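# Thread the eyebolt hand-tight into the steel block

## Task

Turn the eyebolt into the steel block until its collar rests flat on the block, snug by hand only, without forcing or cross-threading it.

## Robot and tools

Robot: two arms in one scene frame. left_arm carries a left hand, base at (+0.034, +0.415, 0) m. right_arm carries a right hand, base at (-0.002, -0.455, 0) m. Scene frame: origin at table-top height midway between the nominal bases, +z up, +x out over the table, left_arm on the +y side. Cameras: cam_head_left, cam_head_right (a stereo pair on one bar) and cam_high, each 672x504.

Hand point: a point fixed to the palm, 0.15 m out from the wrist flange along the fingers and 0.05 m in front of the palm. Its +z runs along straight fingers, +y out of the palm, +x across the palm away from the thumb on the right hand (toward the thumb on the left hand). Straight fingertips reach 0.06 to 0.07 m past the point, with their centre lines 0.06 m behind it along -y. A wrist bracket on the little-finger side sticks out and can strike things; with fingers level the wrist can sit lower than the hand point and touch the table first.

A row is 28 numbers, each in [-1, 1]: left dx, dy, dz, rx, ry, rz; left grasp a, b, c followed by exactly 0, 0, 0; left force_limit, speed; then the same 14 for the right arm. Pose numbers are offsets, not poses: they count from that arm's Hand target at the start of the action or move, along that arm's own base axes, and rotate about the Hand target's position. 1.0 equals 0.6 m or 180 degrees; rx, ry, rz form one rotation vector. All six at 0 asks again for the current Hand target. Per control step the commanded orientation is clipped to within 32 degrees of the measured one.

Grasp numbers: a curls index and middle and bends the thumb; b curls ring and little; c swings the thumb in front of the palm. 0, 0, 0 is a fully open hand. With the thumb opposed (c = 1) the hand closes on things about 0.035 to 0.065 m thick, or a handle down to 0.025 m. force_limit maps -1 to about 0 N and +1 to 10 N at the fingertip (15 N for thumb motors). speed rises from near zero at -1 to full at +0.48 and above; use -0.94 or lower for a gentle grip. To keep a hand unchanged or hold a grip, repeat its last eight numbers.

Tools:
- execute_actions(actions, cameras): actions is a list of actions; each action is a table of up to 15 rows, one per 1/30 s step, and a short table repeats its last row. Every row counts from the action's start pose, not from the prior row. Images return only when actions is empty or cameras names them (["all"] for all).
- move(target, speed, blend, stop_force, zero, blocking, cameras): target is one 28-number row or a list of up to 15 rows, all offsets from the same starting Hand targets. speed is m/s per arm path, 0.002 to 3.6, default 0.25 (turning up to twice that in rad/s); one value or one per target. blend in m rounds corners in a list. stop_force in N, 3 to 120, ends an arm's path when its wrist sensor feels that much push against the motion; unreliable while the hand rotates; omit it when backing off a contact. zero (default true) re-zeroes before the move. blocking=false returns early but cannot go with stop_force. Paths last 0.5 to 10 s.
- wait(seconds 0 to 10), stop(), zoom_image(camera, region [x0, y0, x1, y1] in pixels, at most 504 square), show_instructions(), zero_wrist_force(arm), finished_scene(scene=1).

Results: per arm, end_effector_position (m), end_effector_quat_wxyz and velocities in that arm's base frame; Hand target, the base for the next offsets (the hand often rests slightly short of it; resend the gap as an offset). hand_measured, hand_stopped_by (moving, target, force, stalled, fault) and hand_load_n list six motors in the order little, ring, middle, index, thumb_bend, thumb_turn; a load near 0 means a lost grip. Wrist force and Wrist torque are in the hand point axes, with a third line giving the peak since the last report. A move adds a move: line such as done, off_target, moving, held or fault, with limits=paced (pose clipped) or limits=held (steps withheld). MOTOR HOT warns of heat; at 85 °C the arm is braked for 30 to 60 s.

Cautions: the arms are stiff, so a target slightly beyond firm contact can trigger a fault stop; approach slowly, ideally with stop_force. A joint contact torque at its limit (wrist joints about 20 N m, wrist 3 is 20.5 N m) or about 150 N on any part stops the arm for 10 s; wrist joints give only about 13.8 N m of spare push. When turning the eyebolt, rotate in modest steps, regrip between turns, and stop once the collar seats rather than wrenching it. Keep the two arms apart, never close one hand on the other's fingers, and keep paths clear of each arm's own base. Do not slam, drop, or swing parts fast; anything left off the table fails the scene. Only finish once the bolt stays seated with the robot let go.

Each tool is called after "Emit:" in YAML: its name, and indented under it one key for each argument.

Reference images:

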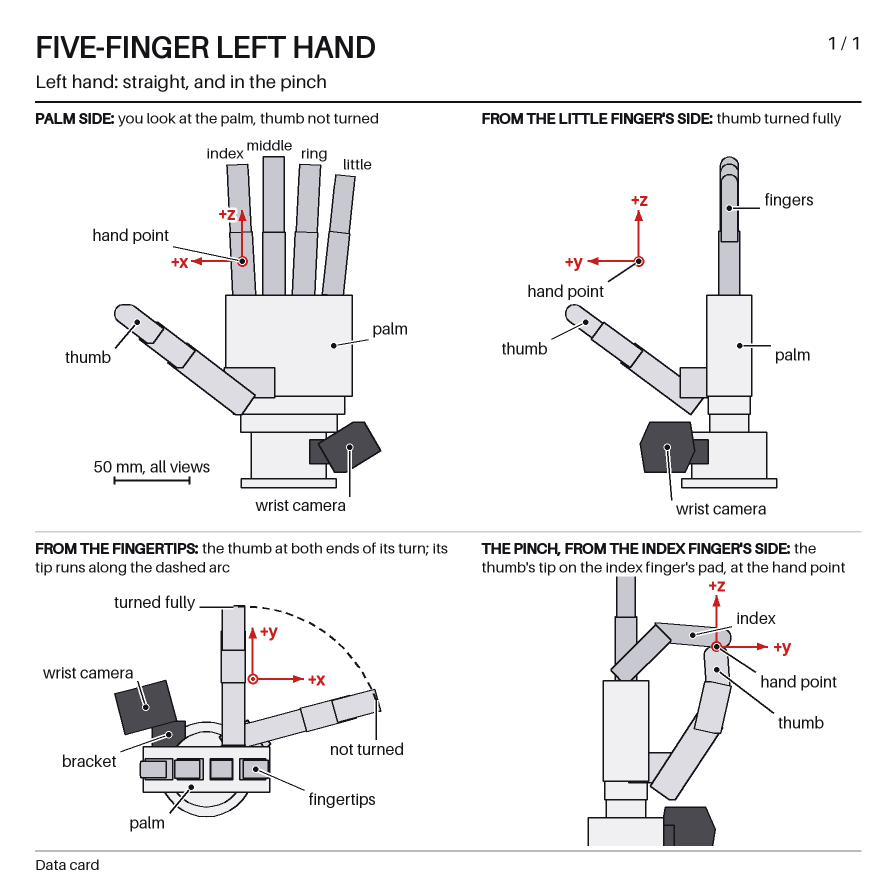

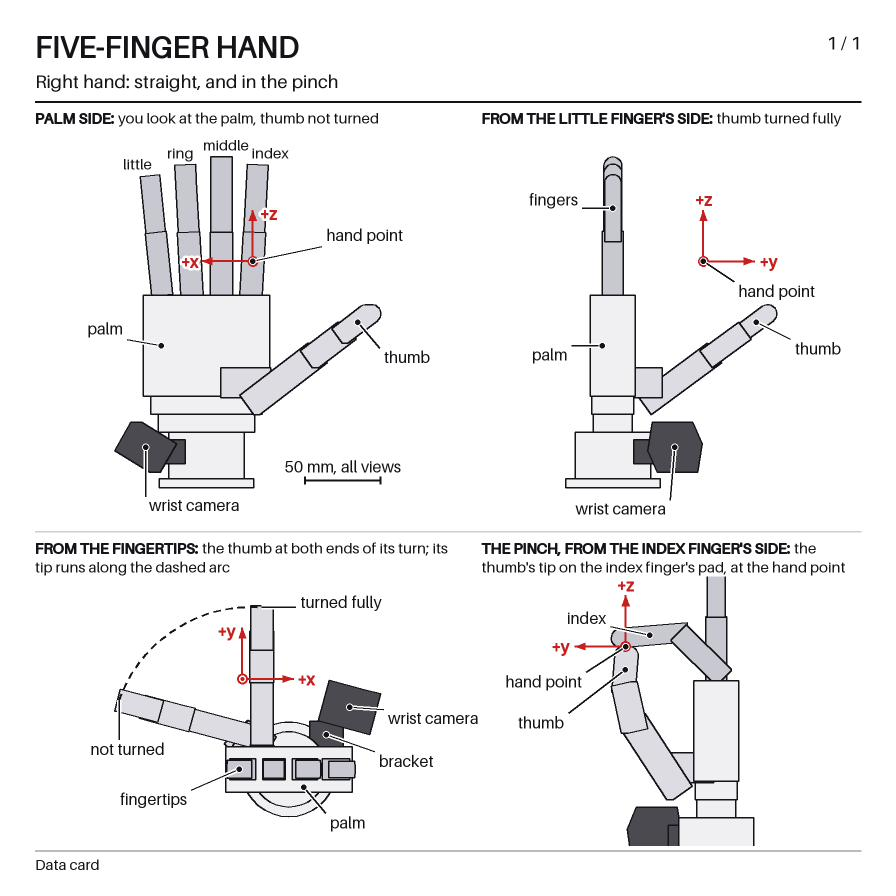

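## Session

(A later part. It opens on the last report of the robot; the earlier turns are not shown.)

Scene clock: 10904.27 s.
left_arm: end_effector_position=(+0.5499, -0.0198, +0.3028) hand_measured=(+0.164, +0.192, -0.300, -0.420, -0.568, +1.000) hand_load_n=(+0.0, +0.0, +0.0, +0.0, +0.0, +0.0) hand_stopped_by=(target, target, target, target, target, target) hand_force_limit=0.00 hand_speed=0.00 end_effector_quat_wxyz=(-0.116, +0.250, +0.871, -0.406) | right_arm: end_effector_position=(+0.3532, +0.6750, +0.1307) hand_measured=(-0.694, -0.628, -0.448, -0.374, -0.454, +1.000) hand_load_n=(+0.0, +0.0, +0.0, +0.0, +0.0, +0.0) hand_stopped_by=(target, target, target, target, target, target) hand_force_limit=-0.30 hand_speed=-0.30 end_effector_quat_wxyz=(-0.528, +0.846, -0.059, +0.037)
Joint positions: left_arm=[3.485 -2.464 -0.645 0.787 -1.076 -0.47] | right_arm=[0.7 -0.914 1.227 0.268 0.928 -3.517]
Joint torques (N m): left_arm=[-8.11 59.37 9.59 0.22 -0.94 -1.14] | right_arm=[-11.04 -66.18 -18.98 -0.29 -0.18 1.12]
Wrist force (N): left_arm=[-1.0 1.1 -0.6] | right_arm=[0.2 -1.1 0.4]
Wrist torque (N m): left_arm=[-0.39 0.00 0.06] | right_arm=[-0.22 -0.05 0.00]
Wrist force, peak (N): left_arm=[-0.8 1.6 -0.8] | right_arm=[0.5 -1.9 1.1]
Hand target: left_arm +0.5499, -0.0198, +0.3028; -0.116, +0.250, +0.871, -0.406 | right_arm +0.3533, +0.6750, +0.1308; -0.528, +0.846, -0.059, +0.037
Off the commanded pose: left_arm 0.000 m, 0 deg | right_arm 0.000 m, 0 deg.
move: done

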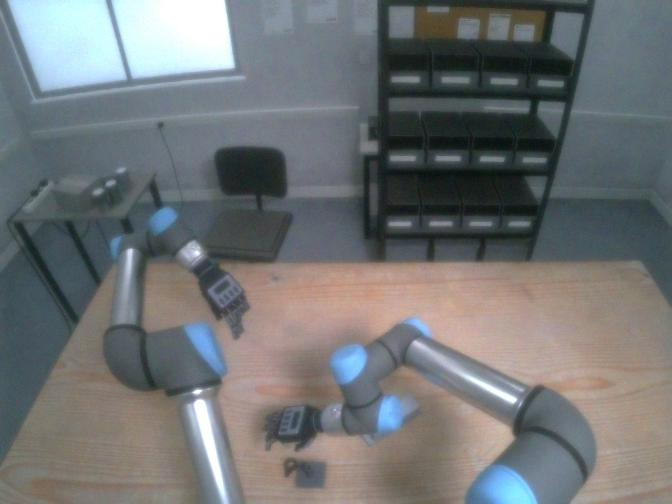

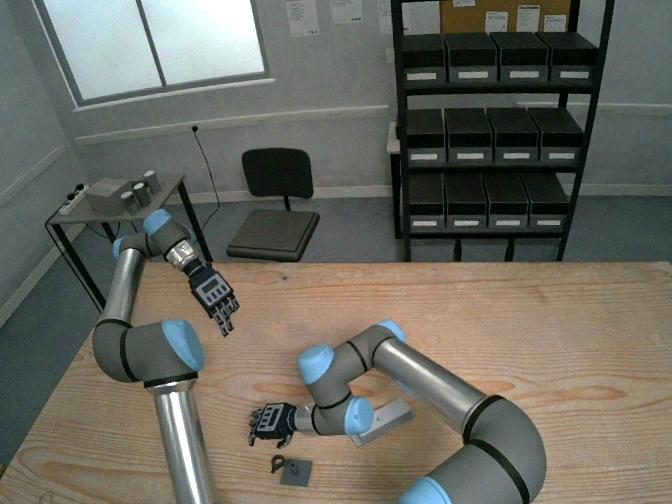

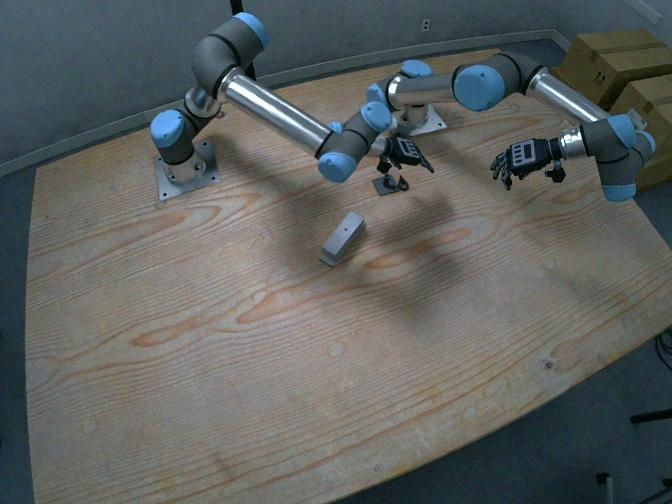

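Emit:
move:
  target:
    - [0,0,0,0,0,0,0.35,0.6,1,0,0,0,0.0,0,0.0018,-0.0113,0,0,0,0.0556,0.33,0.17,1,0,0,0,-0.3,-0.3]
    - [0,0,0,0,0,0,0.35,0.6,1,0,0,0,0.0,0,0.0018,-0.0113,-0.14,0,0,0.0556,0.33,0.17,1,0,0,0,-0.3,-0.3]
  speed: 0.06
  cameras: ["all"]

Emit:
zoom_image:
  camera: "cam_head_right"
  region: [254, 430, 314, 490]

Emit:
zoom_image:
  camera: "cam_high"
  region: [370, 150, 426, 206]

Scene clock: 11038.80 s.
left_arm: end_effector_position=(+0.5499, -0.0198, +0.3028) hand_measured=(+0.164, +0.192, -0.300, -0.420, -0.568, +1.000) hand_load_n=(+0.0, +0.0, -0.5, +0.0, +0.5, +0.0) hand_stopped_by=(target, target, target, target, target, target) hand_force_limit=0.00 hand_speed=0.00 end_effector_quat_wxyz=(-0.116, +0.250, +0.871, -0.406) | right_arm: end_effector_position=(+0.3543, +0.6681, +0.0465) hand_measured=(-0.694, -0.628, -0.448, -0.374, -0.454, +1.000) hand_load_n=(+0.0, +0.0, +0.0, +0.0, +0.0, +0.0) hand_stopped_by=(target, target, target, target, target, target) hand_force_limit=-0.30 hand_speed=-0.30 end_effector_quat_wxyz=(-0.529, +0.848, +0.015, -0.009)
Joint positions: left_arm=[3.485 -2.464 -0.645 0.787 -1.076 -0.47] | right_arm=[0.657 -0.76 1.203 0.255 0.753 -3.692]
Joint torques (N m): left_arm=[-7.45 59.84 10.3 0.25 -0.84 -1.25] | right_arm=[10.16 -71.33 -26.9 3.33 -0.81 1.55]
Wrist force (N): left_arm=[-0.6 1.4 -0.5] | right_arm=[0.0 -1.4 0.6]
Wrist torque (N m): left_arm=[-0.35 -0.06 0.08] | right_arm=[-0.25 -0.02 -0.01]
Wrist force, peak (N): left_arm=[-1.0 1.6 -0.6] | right_arm=[-0.3 -2.5 -0.1]
Hand target: left_arm +0.5499, -0.0198, +0.3028; -0.116, +0.250, +0.871, -0.406 | right_arm +0.3543, +0.6682, +0.0468; -0.529, +0.848, +0.015, -0.009
Off the commanded pose: left_arm 0.000 m, 0 deg | right_arm 0.000 m, 0 deg.
move: done

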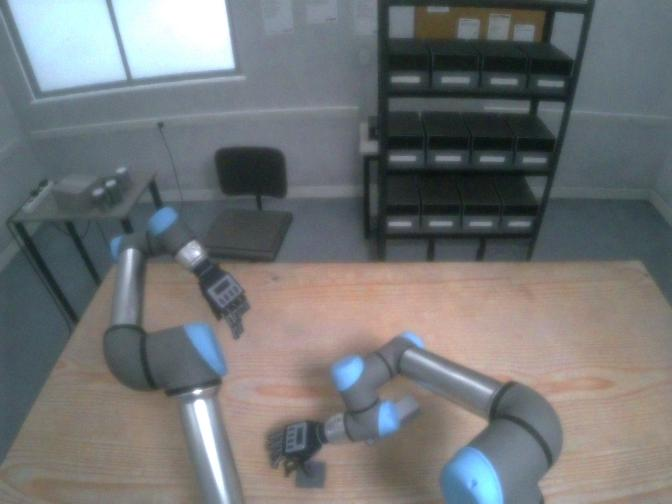

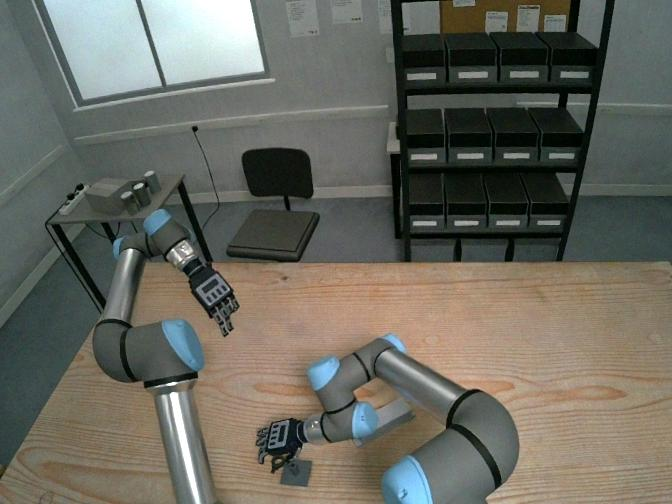

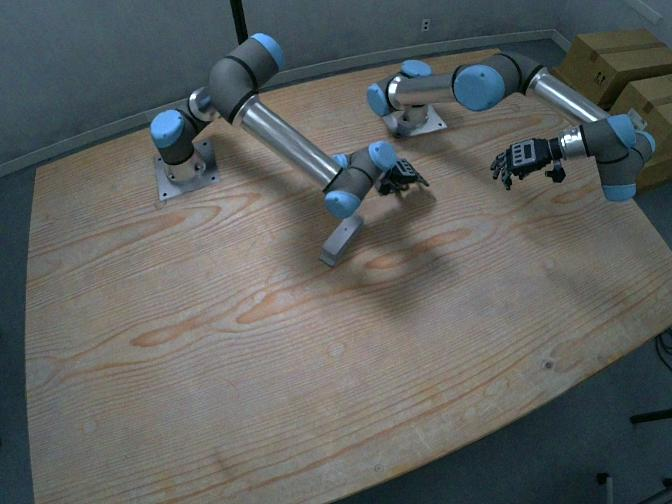

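Scaled by 8.400 from the camera's 672x504 image, which has a finer 960x720 frame.

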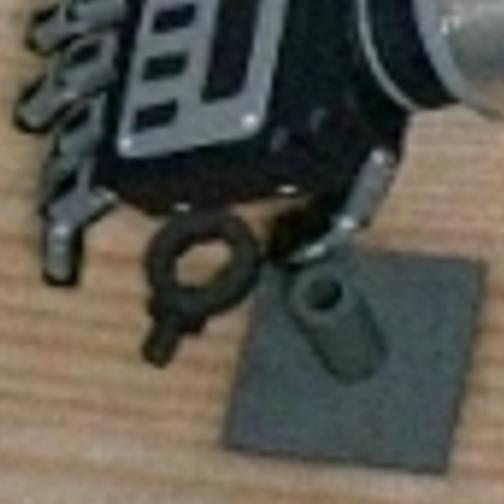

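Scaled by 9.000 from the camera's 672x504 image, which has a finer 960x720 frame.

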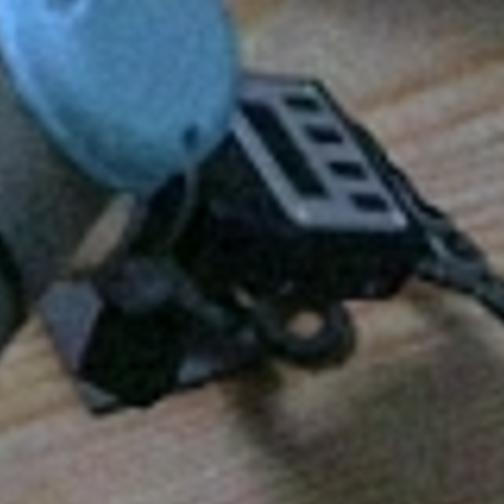

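Emit:
move:
  target: [0,0,0,0,0,0,0.35,0.6,1,0,0,0,0.0,0,0,0,-0.06,0,0,0,0.33,0.17,1,0,0,0,-0.3,-0.3]
  speed: 0.008
  stop_force: 3
  cameras: ["all"]

Emit:
zoom_image:
  camera: "cam_head_right"
  region: [254, 430, 314, 490]

Emit:
zoom_image:
  camera: "cam_high"
  region: [370, 150, 426, 206]

Scene clock: 11090.17 s.
left_arm: end_effector_position=(+0.5499, -0.0198, +0.3028) hand_measured=(+0.164, +0.192, -0.300, -0.420, -0.568, +1.000) hand_load_n=(+0.0, +0.0, +0.0, +0.0, +0.0, +0.0) hand_stopped_by=(target, target, target, target, target, target) hand_force_limit=0.00 hand_speed=0.00 end_effector_quat_wxyz=(-0.116, +0.250, +0.871, -0.406) | right_arm: end_effector_position=(+0.3543, +0.6682, +0.0296) hand_measured=(-0.694, -0.628, -0.448, -0.374, -0.454, +1.000) hand_load_n=(+0.0, +0.0, +0.0, +0.0, -1.0, -0.5) hand_stopped_by=(target, target, target, target, target, target) hand_force_limit=-0.30 hand_speed=-0.30 end_effector_quat_wxyz=(-0.529, +0.848, +0.015, -0.009)
Joint positions: left_arm=[3.485 -2.464 -0.645 0.787 -1.076 -0.47] | right_arm=[0.657 -0.741 1.216 0.223 0.753 -3.691]
Joint torques (N m): left_arm=[-7.8 60.87 7.83 0.41 -0.98 -1.15] | right_arm=[9.54 -69.61 -24.67 3.24 0.12 -0.31]
Wrist force (N): left_arm=[-0.8 1.4 -0.6] | right_arm=[0.0 -4.0 -2.2]
Wrist torque (N m): left_arm=[-0.35 -0.04 0.07] | right_arm=[-0.40 0.01 -0.04]
Wrist force, peak (N): left_arm=[-0.9 1.6 -0.9] | right_arm=[-0.4 -6.6 -5.2]
Hand target: left_arm +0.5499, -0.0198, +0.3028; -0.116, +0.250, +0.871, -0.406 | right_arm +0.3543, +0.6682, +0.0296; -0.529, +0.848, +0.015, -0.009 (not the last commanded pose)
Off the commanded pose: left_arm 0.000 m, 0 deg | right_arm 0.019 m, 0 deg.
move: contact (right_arm)

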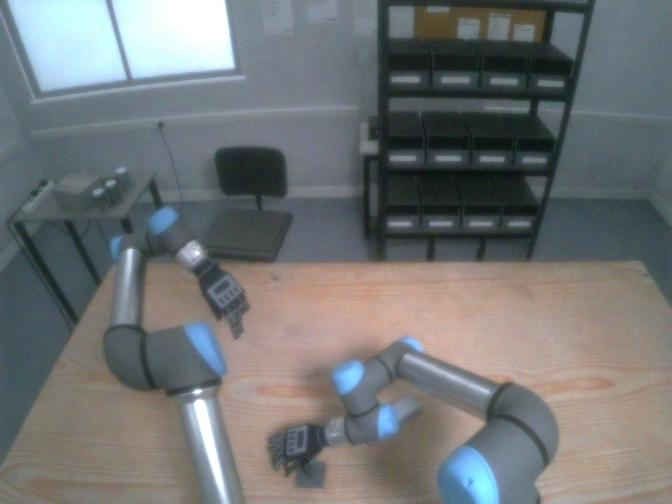

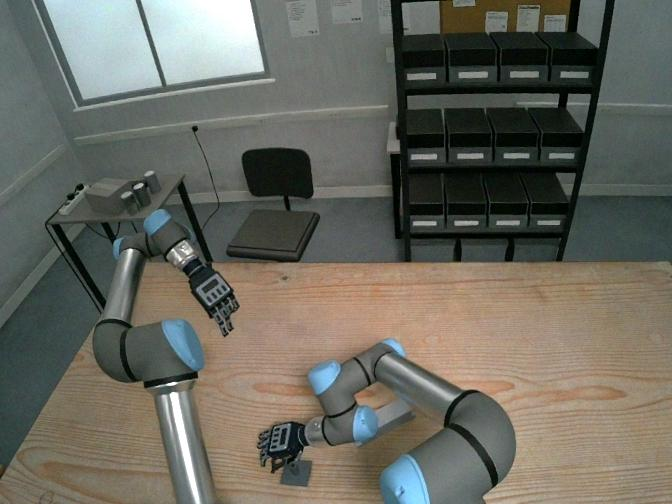

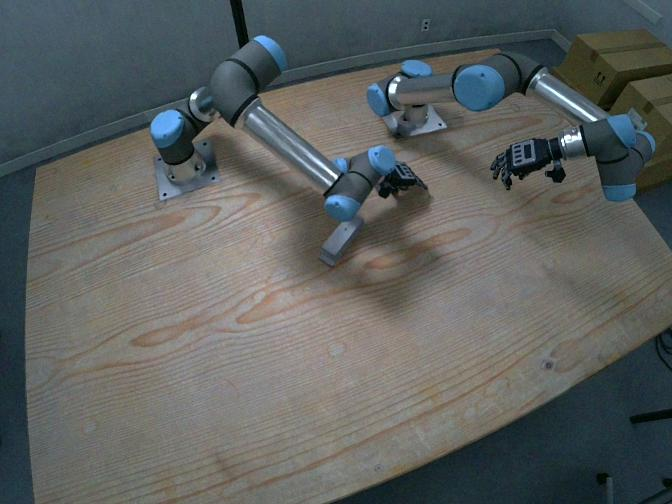

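Scaled by 8.400 from the camera's 672x504 image, which has a finer 960x720 frame.

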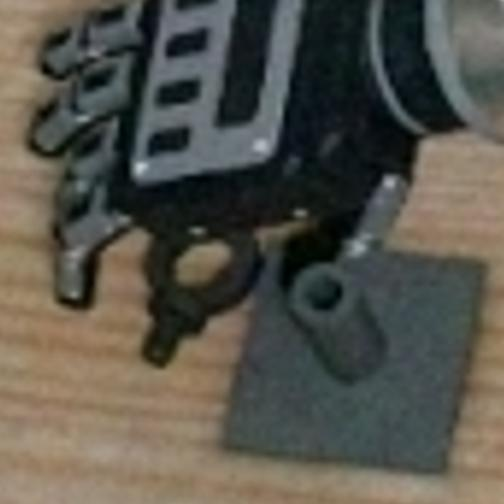

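Scaled by 9.000 from the camera's 672x504 image, which has a finer 960x720 frame.

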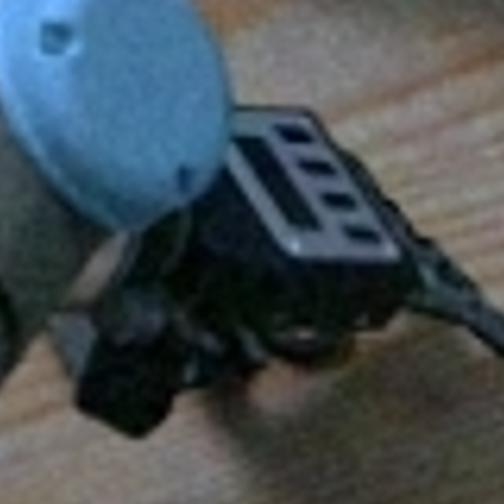

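Emit:
move:
  target:
    - [0,0,0,0,0,0,0.35,0.6,1,0,0,0,0.0,0,0,0,0.0022,0,0,0,0.33,0.17,1,0,0,0,-0.3,-0.3]
    - [0,0,0,0,0,0,0.35,0.6,1,0,0,0,0.0,0,-0.0021,0.061,0.0022,0,0,0,0.33,0.17,1,0,0,0,-0.3,-0.3]
  speed: [0.01,0.015]
  stop_force: 4
  cameras: ["all"]

Emit:
zoom_image:
  camera: "cam_head_right"
  region: [244, 430, 304, 490]

Emit:
zoom_image:
  camera: "cam_high"
  region: [380, 150, 436, 206]

Scene clock: 11112.67 s.
left_arm: end_effector_position=(+0.5499, -0.0198, +0.3028) hand_measured=(+0.164, +0.192, -0.300, -0.420, -0.568, +1.000) hand_load_n=(+0.0, +0.0, +0.0, +0.0, +0.0, +0.0) hand_stopped_by=(target, target, target, target, target, target) hand_force_limit=0.00 hand_speed=0.00 end_effector_quat_wxyz=(-0.116, +0.250, +0.871, -0.406) | right_arm: end_effector_position=(+0.3531, +0.7048, +0.0309) hand_measured=(-0.694, -0.628, -0.448, -0.374, -0.454, +1.000) hand_load_n=(+0.0, +0.0, +0.0, +0.0, +0.0, +0.0) hand_stopped_by=(target, target, target, target, target, target) hand_force_limit=-0.30 hand_speed=-0.30 end_effector_quat_wxyz=(-0.529, +0.848, +0.015, -0.009)
Joint positions: left_arm=[3.485 -2.464 -0.645 0.787 -1.076 -0.47] | right_arm=[0.705 -0.684 1.098 0.253 0.79 -3.648]
Joint torques (N m): left_arm=[-7.93 61.65 8.31 0.38 -0.63 -1.26] | right_arm=[-11.73 -75.53 -7.54 -2.29 -1.55 -1.57]
Wrist force (N): left_arm=[-0.9 1.5 -0.5] | right_arm=[0.6 -1.3 0.9]
Wrist torque (N m): left_arm=[-0.33 -0.02 0.06] | right_arm=[-0.28 -0.11 -0.08]
Wrist force, peak (N): left_arm=[-1.1 1.5 -0.7] | right_arm=[-0.1 -4.2 -2.1]
Hand target: left_arm +0.5499, -0.0198, +0.3028; -0.116, +0.250, +0.871, -0.406 | right_arm +0.3531, +0.7048, +0.0309; -0.529, +0.848, +0.015, -0.009
Off the commanded pose: left_arm 0.000 m, 0 deg | right_arm 0.000 m, 0 deg.
move: done

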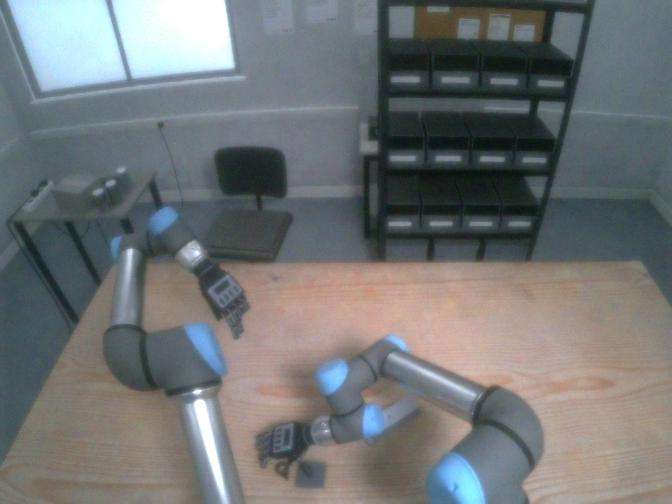

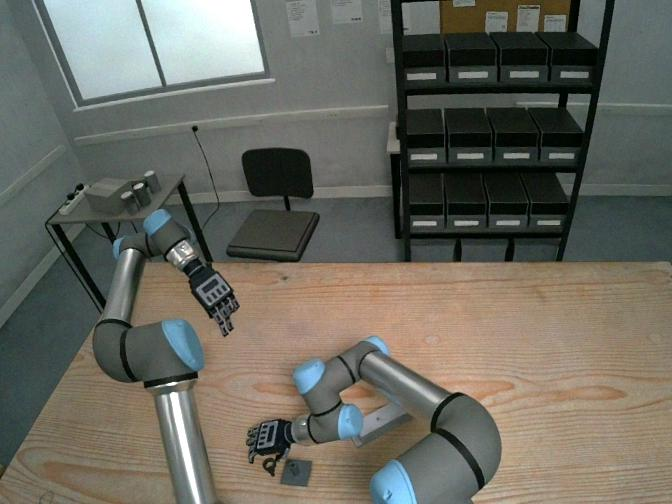

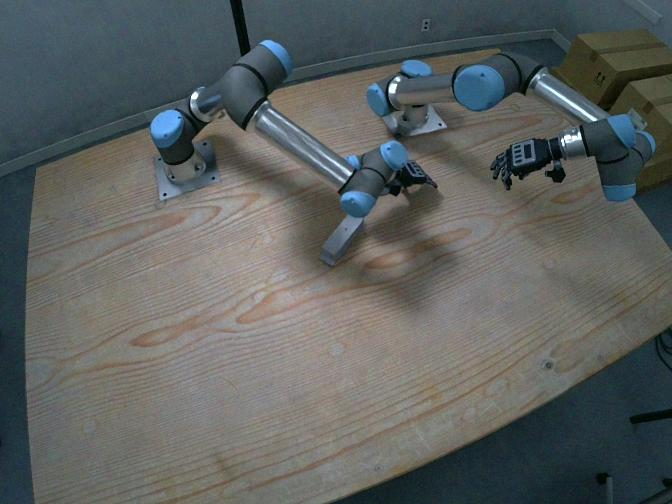

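Scaled by 8.400 from the camera's 672x504 image, which has a finer 960x720 frame.

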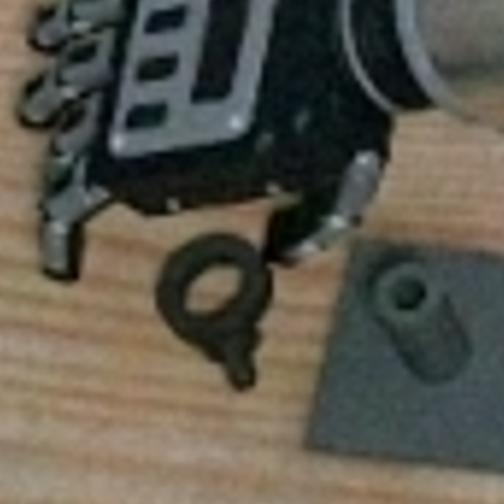

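Scaled by 9.000 from the camera's 672x504 image, which has a finer 960x720 frame.

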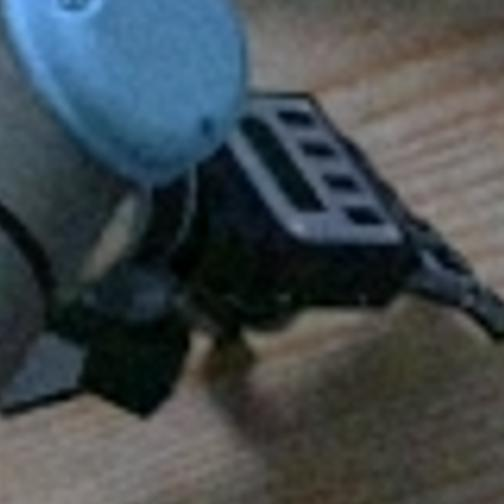

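Emit:
move:
  target:
    - [0,0,0,0,0,0,0.35,0.6,1,0,0,0,0.0,0,0.0003,-0.0083,0.001,0,0,0,0.33,0.17,1,0,0,0,-0.3,-0.3]
    - [0,0,0,0,0,0,0.35,0.6,1,0,0,0,0.0,0,0.0003,-0.0083,0.065,0,0,0,0.33,0.17,1,0,0,0,-0.3,-0.3]
    - [0,0,0,0,0,0,0.35,0.6,1,0,0,0,0.0,0,-0.0118,-0.0232,0.065,0.0136,-0.0258,0.1003,0.38,0.17,1,0,0,0,-0.3,-0.3]
  speed: 0.04
  cameras: ["all"]

Emit:
zoom_image:
  camera: "cam_head_right"
  region: [244, 430, 304, 490]

Emit:
zoom_image:
  camera: "cam_high"
  region: [380, 150, 436, 206]

Scene clock: 11237.83 s.
left_arm: end_effector_position=(+0.5499, -0.0198, +0.3028) hand_measured=(+0.164, +0.192, -0.300, -0.420, -0.568, +1.000) hand_load_n=(+0.0, +0.0, +0.0, +0.0, +0.0, +0.0) hand_stopped_by=(target, target, target, target, target, target) hand_force_limit=0.00 hand_speed=0.00 end_effector_quat_wxyz=(-0.116, +0.250, +0.871, -0.406) | right_arm: end_effector_position=(+0.3460, +0.6908, +0.0699) hand_measured=(-0.698, -0.620, -0.348, -0.274, -0.416, +1.000) hand_load_n=(-0.5, +0.0, +0.0, +0.0, +0.0, +0.0) hand_stopped_by=(target, target, target, target, target, target) hand_force_limit=-0.30 hand_speed=-0.30 end_effector_quat_wxyz=(-0.538, +0.824, +0.169, -0.058)
Joint positions: left_arm=[3.485 -2.464 -0.645 0.787 -1.076 -0.47] | right_arm=[0.664 -0.589 0.865 0.642 0.548 -4.08]
Joint torques (N m): left_arm=[-8.99 60.8 9.97 0.21 -0.87 -1.11] | right_arm=[3.23 -78.81 -8.54 -1.69 0.01 -0.18]
Wrist force (N): left_arm=[-0.8 1.3 -0.7] | right_arm=[0.2 -1.3 0.4]
Wrist torque (N m): left_arm=[-0.36 -0.04 0.07] | right_arm=[-0.25 -0.04 0.02]
Wrist force, peak (N): left_arm=[-0.9 1.6 -0.7] | right_arm=[-0.5 -1.5 0.9]
Hand target: left_arm +0.5499, -0.0198, +0.3028; -0.116, +0.250, +0.871, -0.406 | right_arm +0.3460, +0.6909, +0.0699; -0.538, +0.824, +0.169, -0.058
Off the commanded pose: left_arm 0.000 m, 0 deg | right_arm 0.000 m, 0 deg.
move: done

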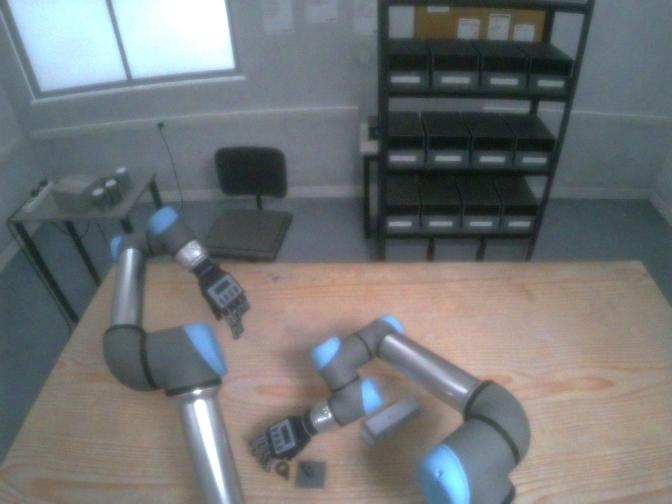

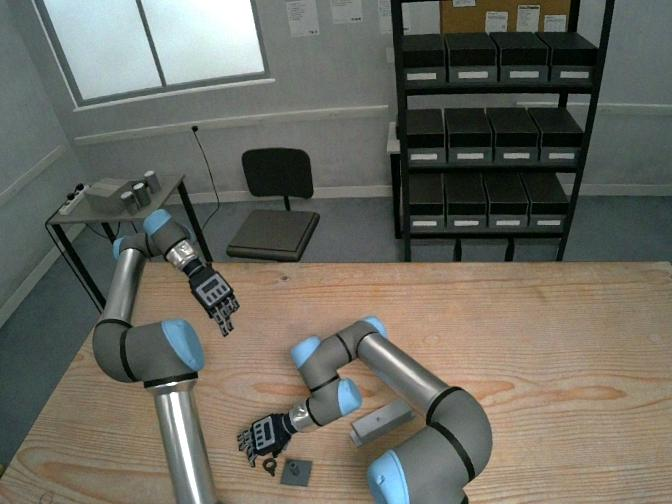

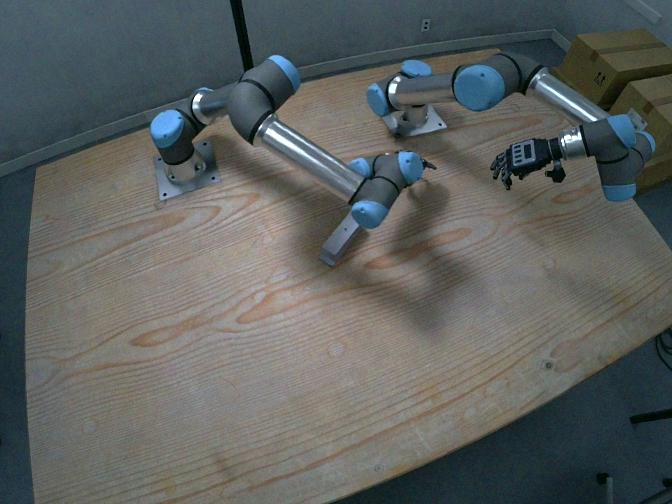

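Scaled by 8.400 from the camera's 672x504 image, which has a finer 960x720 frame.

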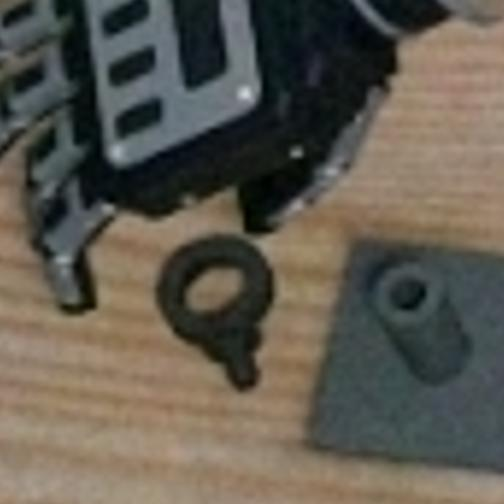

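Scaled by 9.000 from the camera's 672x504 image, which has a finer 960x720 frame.

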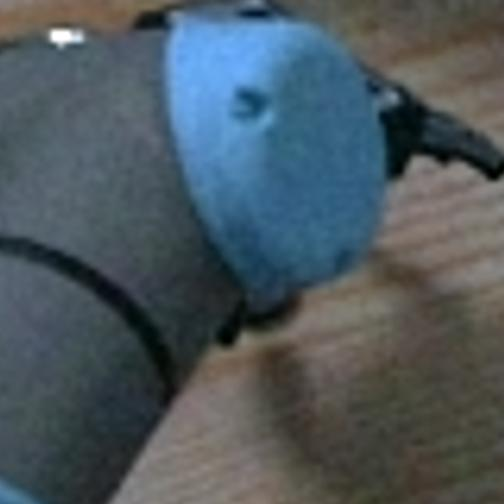

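Emit:
move:
  target:
    - [0,0,0,0,0,0,0.35,0.6,1,0,0,0,0.0,0,0.0038,0.0015,-0.05,0,0,0,0.38,0.17,1,0,0,0,-0.3,-0.3]
    - [0,0,0,0,0,0,0.35,0.6,1,0,0,0,0.0,0,0.0038,0.0015,-0.092,0,0,0,0.38,0.17,1,0,0,0,-0.3,-0.3]
  speed: [0.03,0.008]
  stop_force: 3
  cameras: ["all"]

Emit:
zoom_image:
  camera: "cam_head_right"
  region: [244, 430, 304, 490]

Scene clock: 11264.87 s.
left_arm: end_effector_position=(+0.5499, -0.0198, +0.3028) hand_measured=(+0.164, +0.192, -0.300, -0.420, -0.568, +1.000) hand_load_n=(+0.0, +0.0, +0.0, +0.0, +0.0, -0.5) hand_stopped_by=(target, target, target, target, target, target) hand_force_limit=0.00 hand_speed=0.00 end_effector_quat_wxyz=(-0.116, +0.250, +0.871, -0.406) | right_arm: end_effector_position=(+0.3483, +0.6918, +0.0246) hand_measured=(-0.698, -0.620, -0.348, -0.274, -0.416, +1.000) hand_load_n=(+0.0, +0.0, +0.0, +0.0, -2.0, +0.0) hand_stopped_by=(target, target, target, target, target, target) hand_force_limit=-0.30 hand_speed=-0.30 end_effector_quat_wxyz=(-0.538, +0.824, +0.169, -0.058)
Joint positions: left_arm=[3.485 -2.464 -0.645 0.787 -1.076 -0.47] | right_arm=[0.663 -0.539 0.89 0.57 0.547 -4.081]
Joint torques (N m): left_arm=[-8.01 61.13 9.37 0.22 -0.99 -1.17] | right_arm=[-5.12 -75.69 -23.45 3.93 -1.54 1.04]
Wrist force (N): left_arm=[-0.9 1.8 -0.6] | right_arm=[0.1 -4.4 -2.4]
Wrist torque (N m): left_arm=[-0.29 -0.02 0.05] | right_arm=[-0.41 -0.01 -0.02]
Wrist force, peak (N): left_arm=[-0.9 1.8 -0.6] | right_arm=[0.1 -6.5 -4.8]
Hand target: left_arm +0.5499, -0.0198, +0.3028; -0.116, +0.250, +0.871, -0.406 | right_arm +0.3483, +0.6918, +0.0246; -0.538, +0.824, +0.169, -0.058 (not the last commanded pose)
Off the commanded pose: left_arm 0.000 m, 0 deg | right_arm 0.010 m, 0 deg.
move: contact (right_arm); path passed 1 of 2 targets

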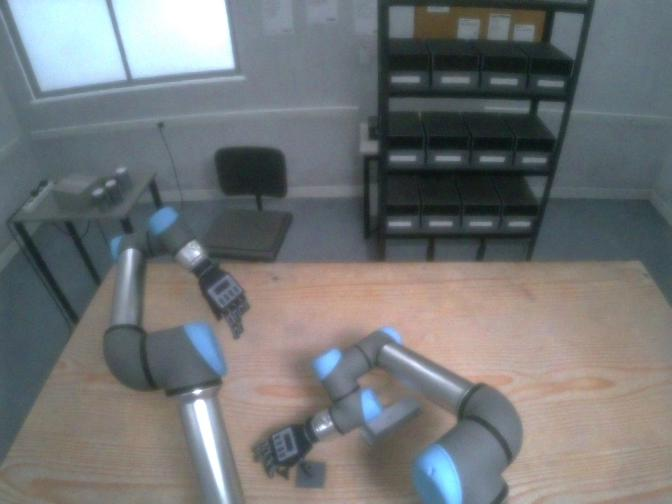

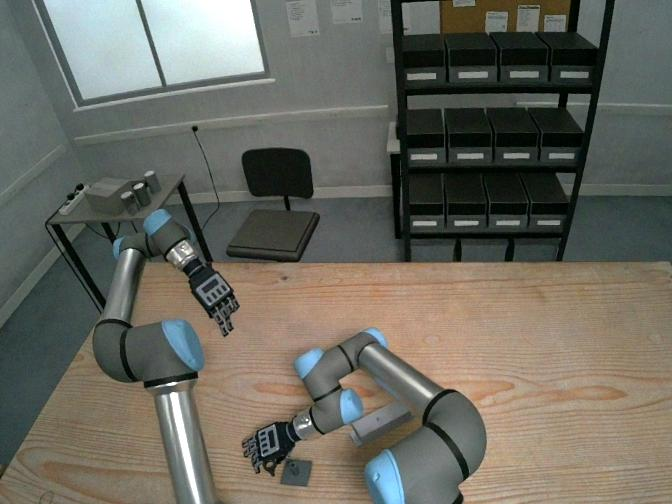

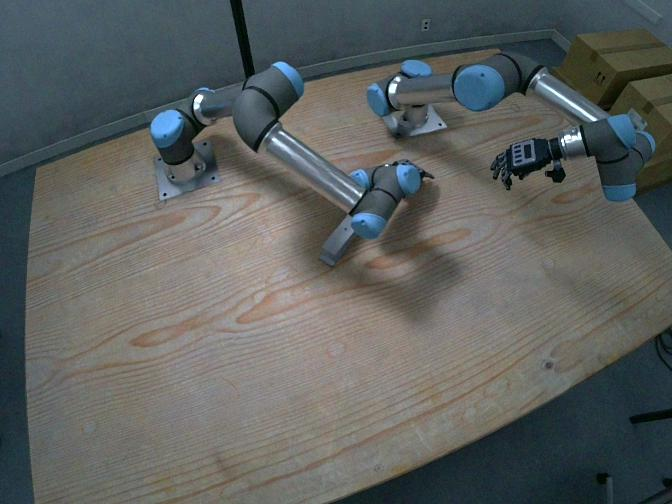

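Scaled by 8.400 from the camera's 672x504 image, which has a finer 960x720 frame.

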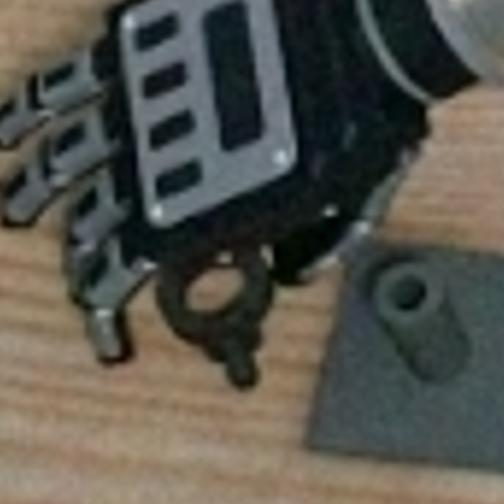

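Emit:
move:
  target:
    - [0,0,0,0,0,0,0.35,0.6,1,0,0,0,0.0,0,0,0,0.001,0,0,0,0.38,0.17,1,0,0,0,-0.3,-0.3]
  speed: 0.01

Emit:
move:
  target:
    - [0,0,0,0,0,0,0.35,0.6,1,0,0,0,0.0,0,0,0,0,0,0,0,0.62,0.17,1,0,0,0,-0.85,-0.9]
  speed: 0.01
  cameras: ["all"]

Emit:
zoom_image:
  camera: "cam_head_right"
  region: [244, 430, 304, 490]

Scene clock: 11286.37 s.
left_arm: end_effector_position=(+0.5499, -0.0198, +0.3028) hand_measured=(+0.164, +0.192, -0.300, -0.420, -0.568, +1.000) hand_load_n=(+0.0, +0.0, +0.0, +0.0, +0.0, +0.5) hand_stopped_by=(target, target, target, target, target, target) hand_force_limit=0.00 hand_speed=0.00 end_effector_quat_wxyz=(-0.116, +0.250, +0.871, -0.406) | right_arm: end_effector_position=(+0.3483, +0.6918, +0.0252) hand_measured=(-0.698, -0.620, -0.348, -0.274, -0.416, +1.000) hand_load_n=(+0.0, +0.0, +0.0, +0.0, +0.0, +0.0) hand_stopped_by=(target, target, target, target, target, target) hand_force_limit=-0.30 hand_speed=-0.30 end_effector_quat_wxyz=(-0.538, +0.824, +0.169, -0.058)
Joint positions: left_arm=[3.485 -2.464 -0.645 0.787 -1.076 -0.47] | right_arm=[0.663 -0.54 0.89 0.571 0.547 -4.081]
Joint torques (N m): left_arm=[-8.74 60.46 9.81 0.33 -0.82 -1.2] | right_arm=[-4.79 -78.64 -26.07 3.9 -1.4 -0.12]
Wrist force (N): left_arm=[-0.7 1.5 -0.4] | right_arm=[0.0 -1.0 0.6]
Wrist torque (N m): left_arm=[-0.34 -0.03 0.07] | right_arm=[-0.21 -0.03 0.02]
Wrist force, peak (N): left_arm=[-1.0 1.7 -0.7] | right_arm=[0.2 -4.8 -2.7]
Hand target: left_arm +0.5499, -0.0198, +0.3028; -0.116, +0.250, +0.871, -0.406 | right_arm +0.3483, +0.6918, +0.0252; -0.538, +0.824, +0.169, -0.058
Off the commanded pose: left_arm 0.000 m, 0 deg | right_arm 0.000 m, 0 deg.
move: done

Scene clock: 11287.37 s.
left_arm: end_effector_position=(+0.5499, -0.0198, +0.3028) hand_measured=(+0.164, +0.192, -0.300, -0.420, -0.568, +1.000) hand_load_n=(+0.0, +0.0, +0.0, +0.0, +0.0, +0.0) hand_stopped_by=(target, target, target, target, target, target) hand_force_limit=0.00 hand_speed=0.00 end_effector_quat_wxyz=(-0.116, +0.250, +0.871, -0.406) | right_arm: end_effector_position=(+0.3483, +0.6918, +0.0252) hand_measured=(-0.722, -0.584, -0.144, -0.154, -0.356, +1.000) hand_load_n=(+0.0, +0.0, +4.0, +2.0, +5.0, +0.5) hand_stopped_by=(target, target, force, force, force, target) hand_force_limit=-0.85 hand_speed=-0.90 end_effector_quat_wxyz=(-0.538, +0.824, +0.169, -0.058)
Joint positions: left_arm=[3.485 -2.464 -0.645 0.787 -1.076 -0.47] | right_arm=[0.663 -0.54 0.89 0.571 0.547 -4.081]
Joint torques (N m): left_arm=[-8.14 60.99 9.09 0.37 -0.64 -1.15] | right_arm=[-4.76 -78.23 -26.24 2.17 -1.46 -0.49]
Wrist force (N): left_arm=[-0.7 1.4 -0.7] | right_arm=[0.0 -1.4 0.6]
Wrist torque (N m): left_arm=[-0.34 -0.05 0.07] | right_arm=[-0.21 -0.04 0.02]
Wrist force, peak (N): left_arm=[-0.9 1.6 -0.6] | right_arm=[0.0 -1.7 0.6]
Hand target: left_arm +0.5499, -0.0198, +0.3028; -0.116, +0.250, +0.871, -0.406 | right_arm +0.3483, +0.6918, +0.0252; -0.538, +0.824, +0.169, -0.058
Off the commanded pose: left_arm 0.000 m, 0 deg | right_arm 0.000 m, 0 deg.
move: done

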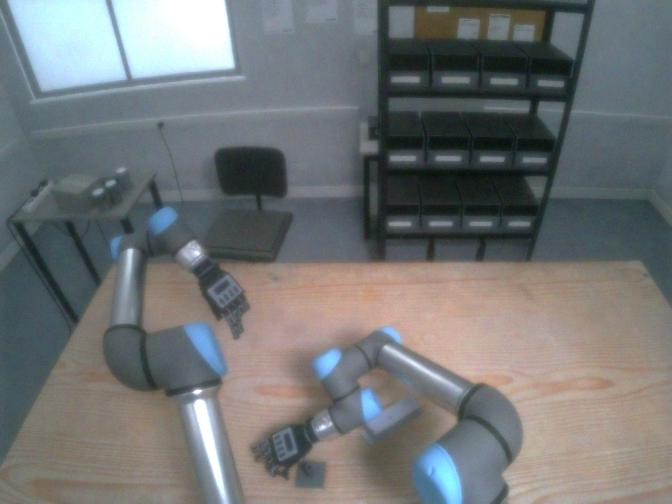

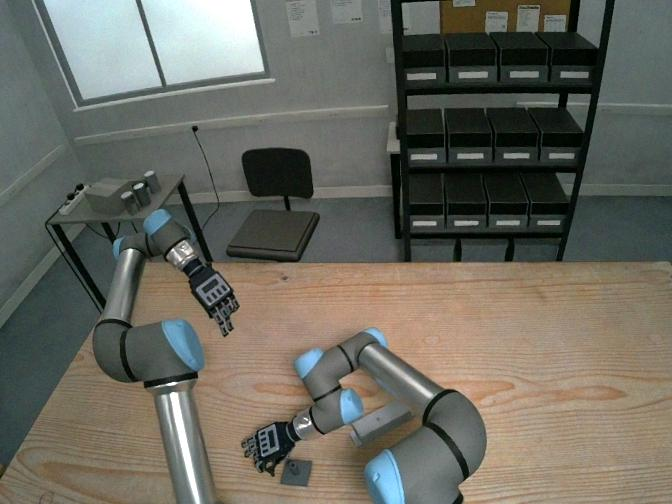

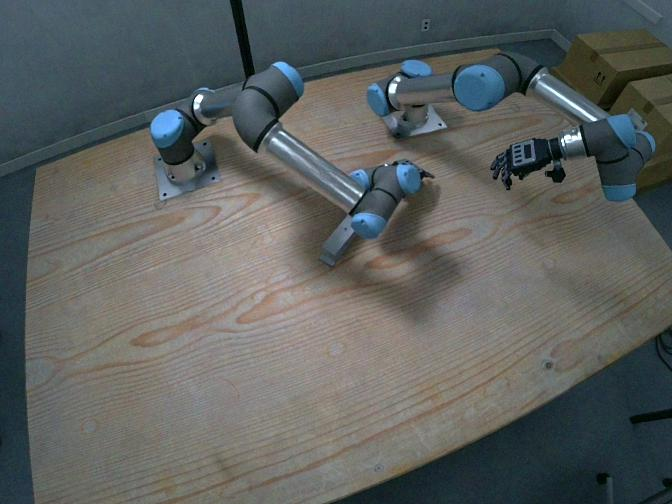

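Scaled by 8.400 from the camera's 672x504 image, which has a finer 960x720 frame.

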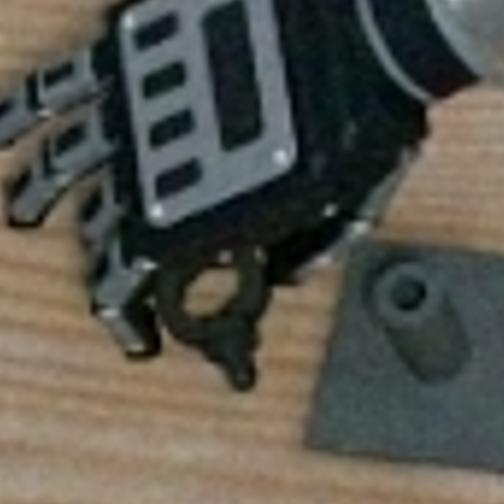

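Emit:
move:
  target:
    - [0,0,0,0,0,0,0.35,0.6,1,0,0,0,0.0,0,0,0,0,0,0,0,0.66,0.17,1,0,0,0,0.1,-0.92]
  speed: 0.01

Emit:
move:
  target:
    - [0,0,0,0,0,0,0.35,0.6,1,0,0,0,0.0,0,0,0,0.01,0,0,0,0.66,0.17,1,0,0,0,0.1,-0.92]
  speed: 0.01
  cameras: ["all"]

Emit:
zoom_image:
  camera: "cam_head_right"
  region: [244, 430, 304, 490]

Scene clock: 11298.70 s.
left_arm: end_effector_position=(+0.5499, -0.0198, +0.3028) hand_measured=(+0.164, +0.192, -0.300, -0.420, -0.568, +1.000) hand_load_n=(+0.0, +0.0, +0.0, +0.0, +0.0, +0.0) hand_stopped_by=(target, target, target, target, target, target) hand_force_limit=0.00 hand_speed=0.00 end_effector_quat_wxyz=(-0.116, +0.250, +0.871, -0.406) | right_arm: end_effector_position=(+0.3483, +0.6918, +0.0252) hand_measured=(-0.726, -0.578, -0.138, -0.142, -0.356, +1.000) hand_load_n=(+0.0, +0.0, +5.0, +6.0, +9.5, +0.5) hand_stopped_by=(target, target, force, force, force, target) hand_force_limit=0.10 hand_speed=-0.92 end_effector_quat_wxyz=(-0.538, +0.824, +0.169, -0.058)
Joint positions: left_arm=[3.485 -2.464 -0.645 0.787 -1.076 -0.47] | right_arm=[0.663 -0.54 0.89 0.571 0.547 -4.081]
Joint torques (N m): left_arm=[-7.17 61.82 10.49 0.24 -0.79 -1.12] | right_arm=[-4.95 -71.11 -24.24 -1.3 -1.61 -1.62]
Wrist force (N): left_arm=[-0.7 1.6 -0.6] | right_arm=[-0.1 -3.1 0.2]
Wrist torque (N m): left_arm=[-0.32 -0.04 0.07] | right_arm=[-0.26 -0.03 -0.01]
Wrist force, peak (N): left_arm=[-1.0 1.7 -0.6] | right_arm=[-0.2 -3.2 0.4]
Hand target: left_arm +0.5499, -0.0198, +0.3028; -0.116, +0.250, +0.871, -0.406 | right_arm +0.3483, +0.6918, +0.0252; -0.538, +0.824, +0.169, -0.058
Off the commanded pose: left_arm 0.000 m, 0 deg | right_arm 0.000 m, 0 deg.
move: done

Scene clock: 11299.53 s.
left_arm: end_effector_position=(+0.5499, -0.0198, +0.3028) hand_measured=(+0.164, +0.192, -0.300, -0.420, -0.568, +1.000) hand_load_n=(+0.0, +0.0, +0.0, +0.0, +0.0, +0.0) hand_stopped_by=(target, target, target, target, target, target) hand_force_limit=0.00 hand_speed=0.00 end_effector_quat_wxyz=(-0.116, +0.250, +0.871, -0.406) | right_arm: end_effector_position=(+0.3483, +0.6918, +0.0313) hand_measured=(-0.726, -0.578, -0.138, -0.142, -0.356, +1.000) hand_load_n=(+0.0, +0.0, +4.5, +5.5, +10.5, +0.5) hand_stopped_by=(target, target, force, force, force, target) hand_force_limit=0.10 hand_speed=-0.92 end_effector_quat_wxyz=(-0.538, +0.824, +0.169, -0.058)
Joint positions: left_arm=[3.485 -2.464 -0.645 0.787 -1.076 -0.47] | right_arm=[0.663 -0.546 0.885 0.581 0.547 -4.081]
Joint torques (N m): left_arm=[-7.58 61.5 9.55 0.34 -0.98 -1.18] | right_arm=[-4.66 -70.65 -24.59 2.76 -1.38 -0.87]
Wrist force (N): left_arm=[-0.8 1.5 -0.3] | right_arm=[0.0 -0.5 0.8]
Wrist torque (N m): left_arm=[-0.35 -0.03 0.07] | right_arm=[-0.23 -0.04 0.02]
Wrist force, peak (N): left_arm=[-0.9 1.5 -0.6] | right_arm=[-0.1 -3.1 0.2]
Hand target: left_arm +0.5499, -0.0198, +0.3028; -0.116, +0.250, +0.871, -0.406 | right_arm +0.3483, +0.6918, +0.0312; -0.538, +0.824, +0.169, -0.058
Off the commanded pose: left_arm 0.000 m, 0 deg | right_arm 0.000 m, 0 deg.
move: done

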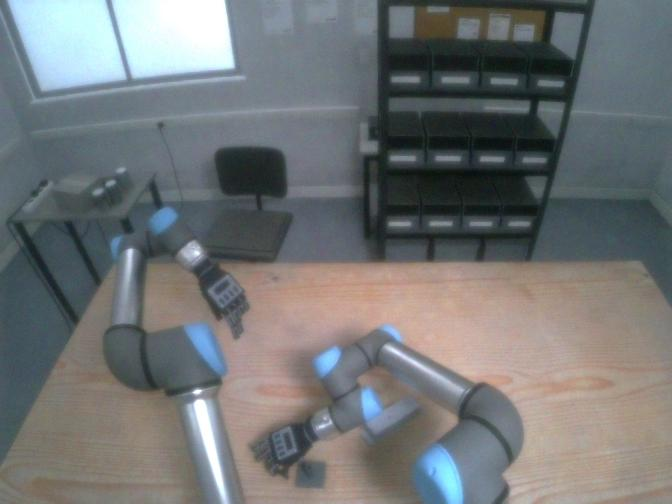

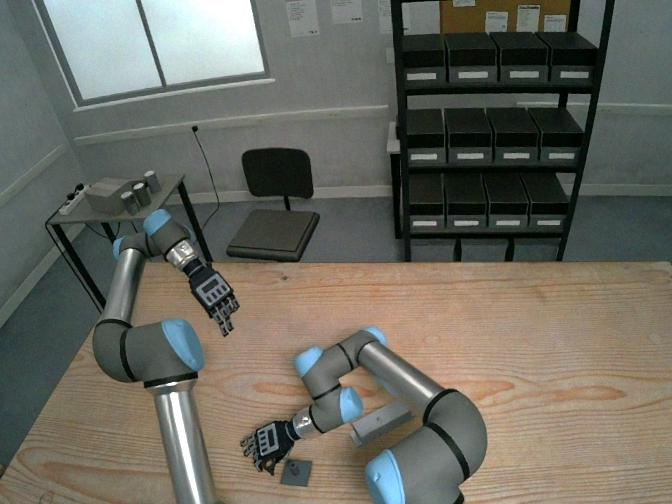

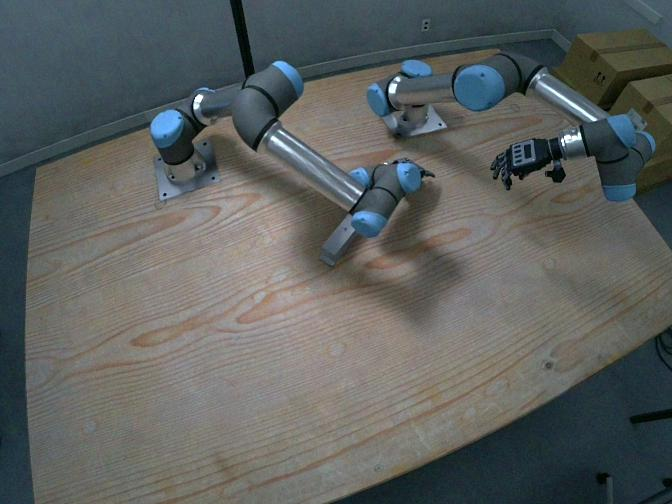

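Scaled by 8.400 from the camera's 672x504 image, which has a finer 960x720 frame.

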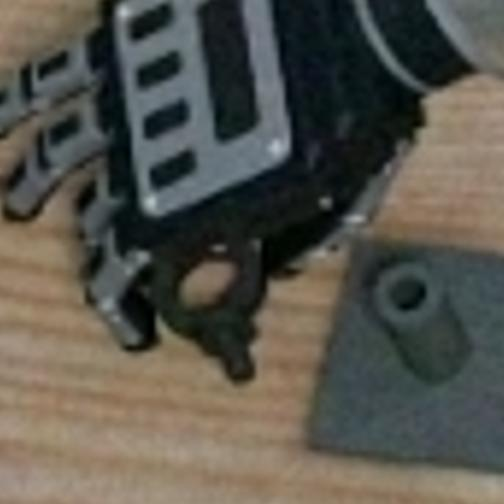

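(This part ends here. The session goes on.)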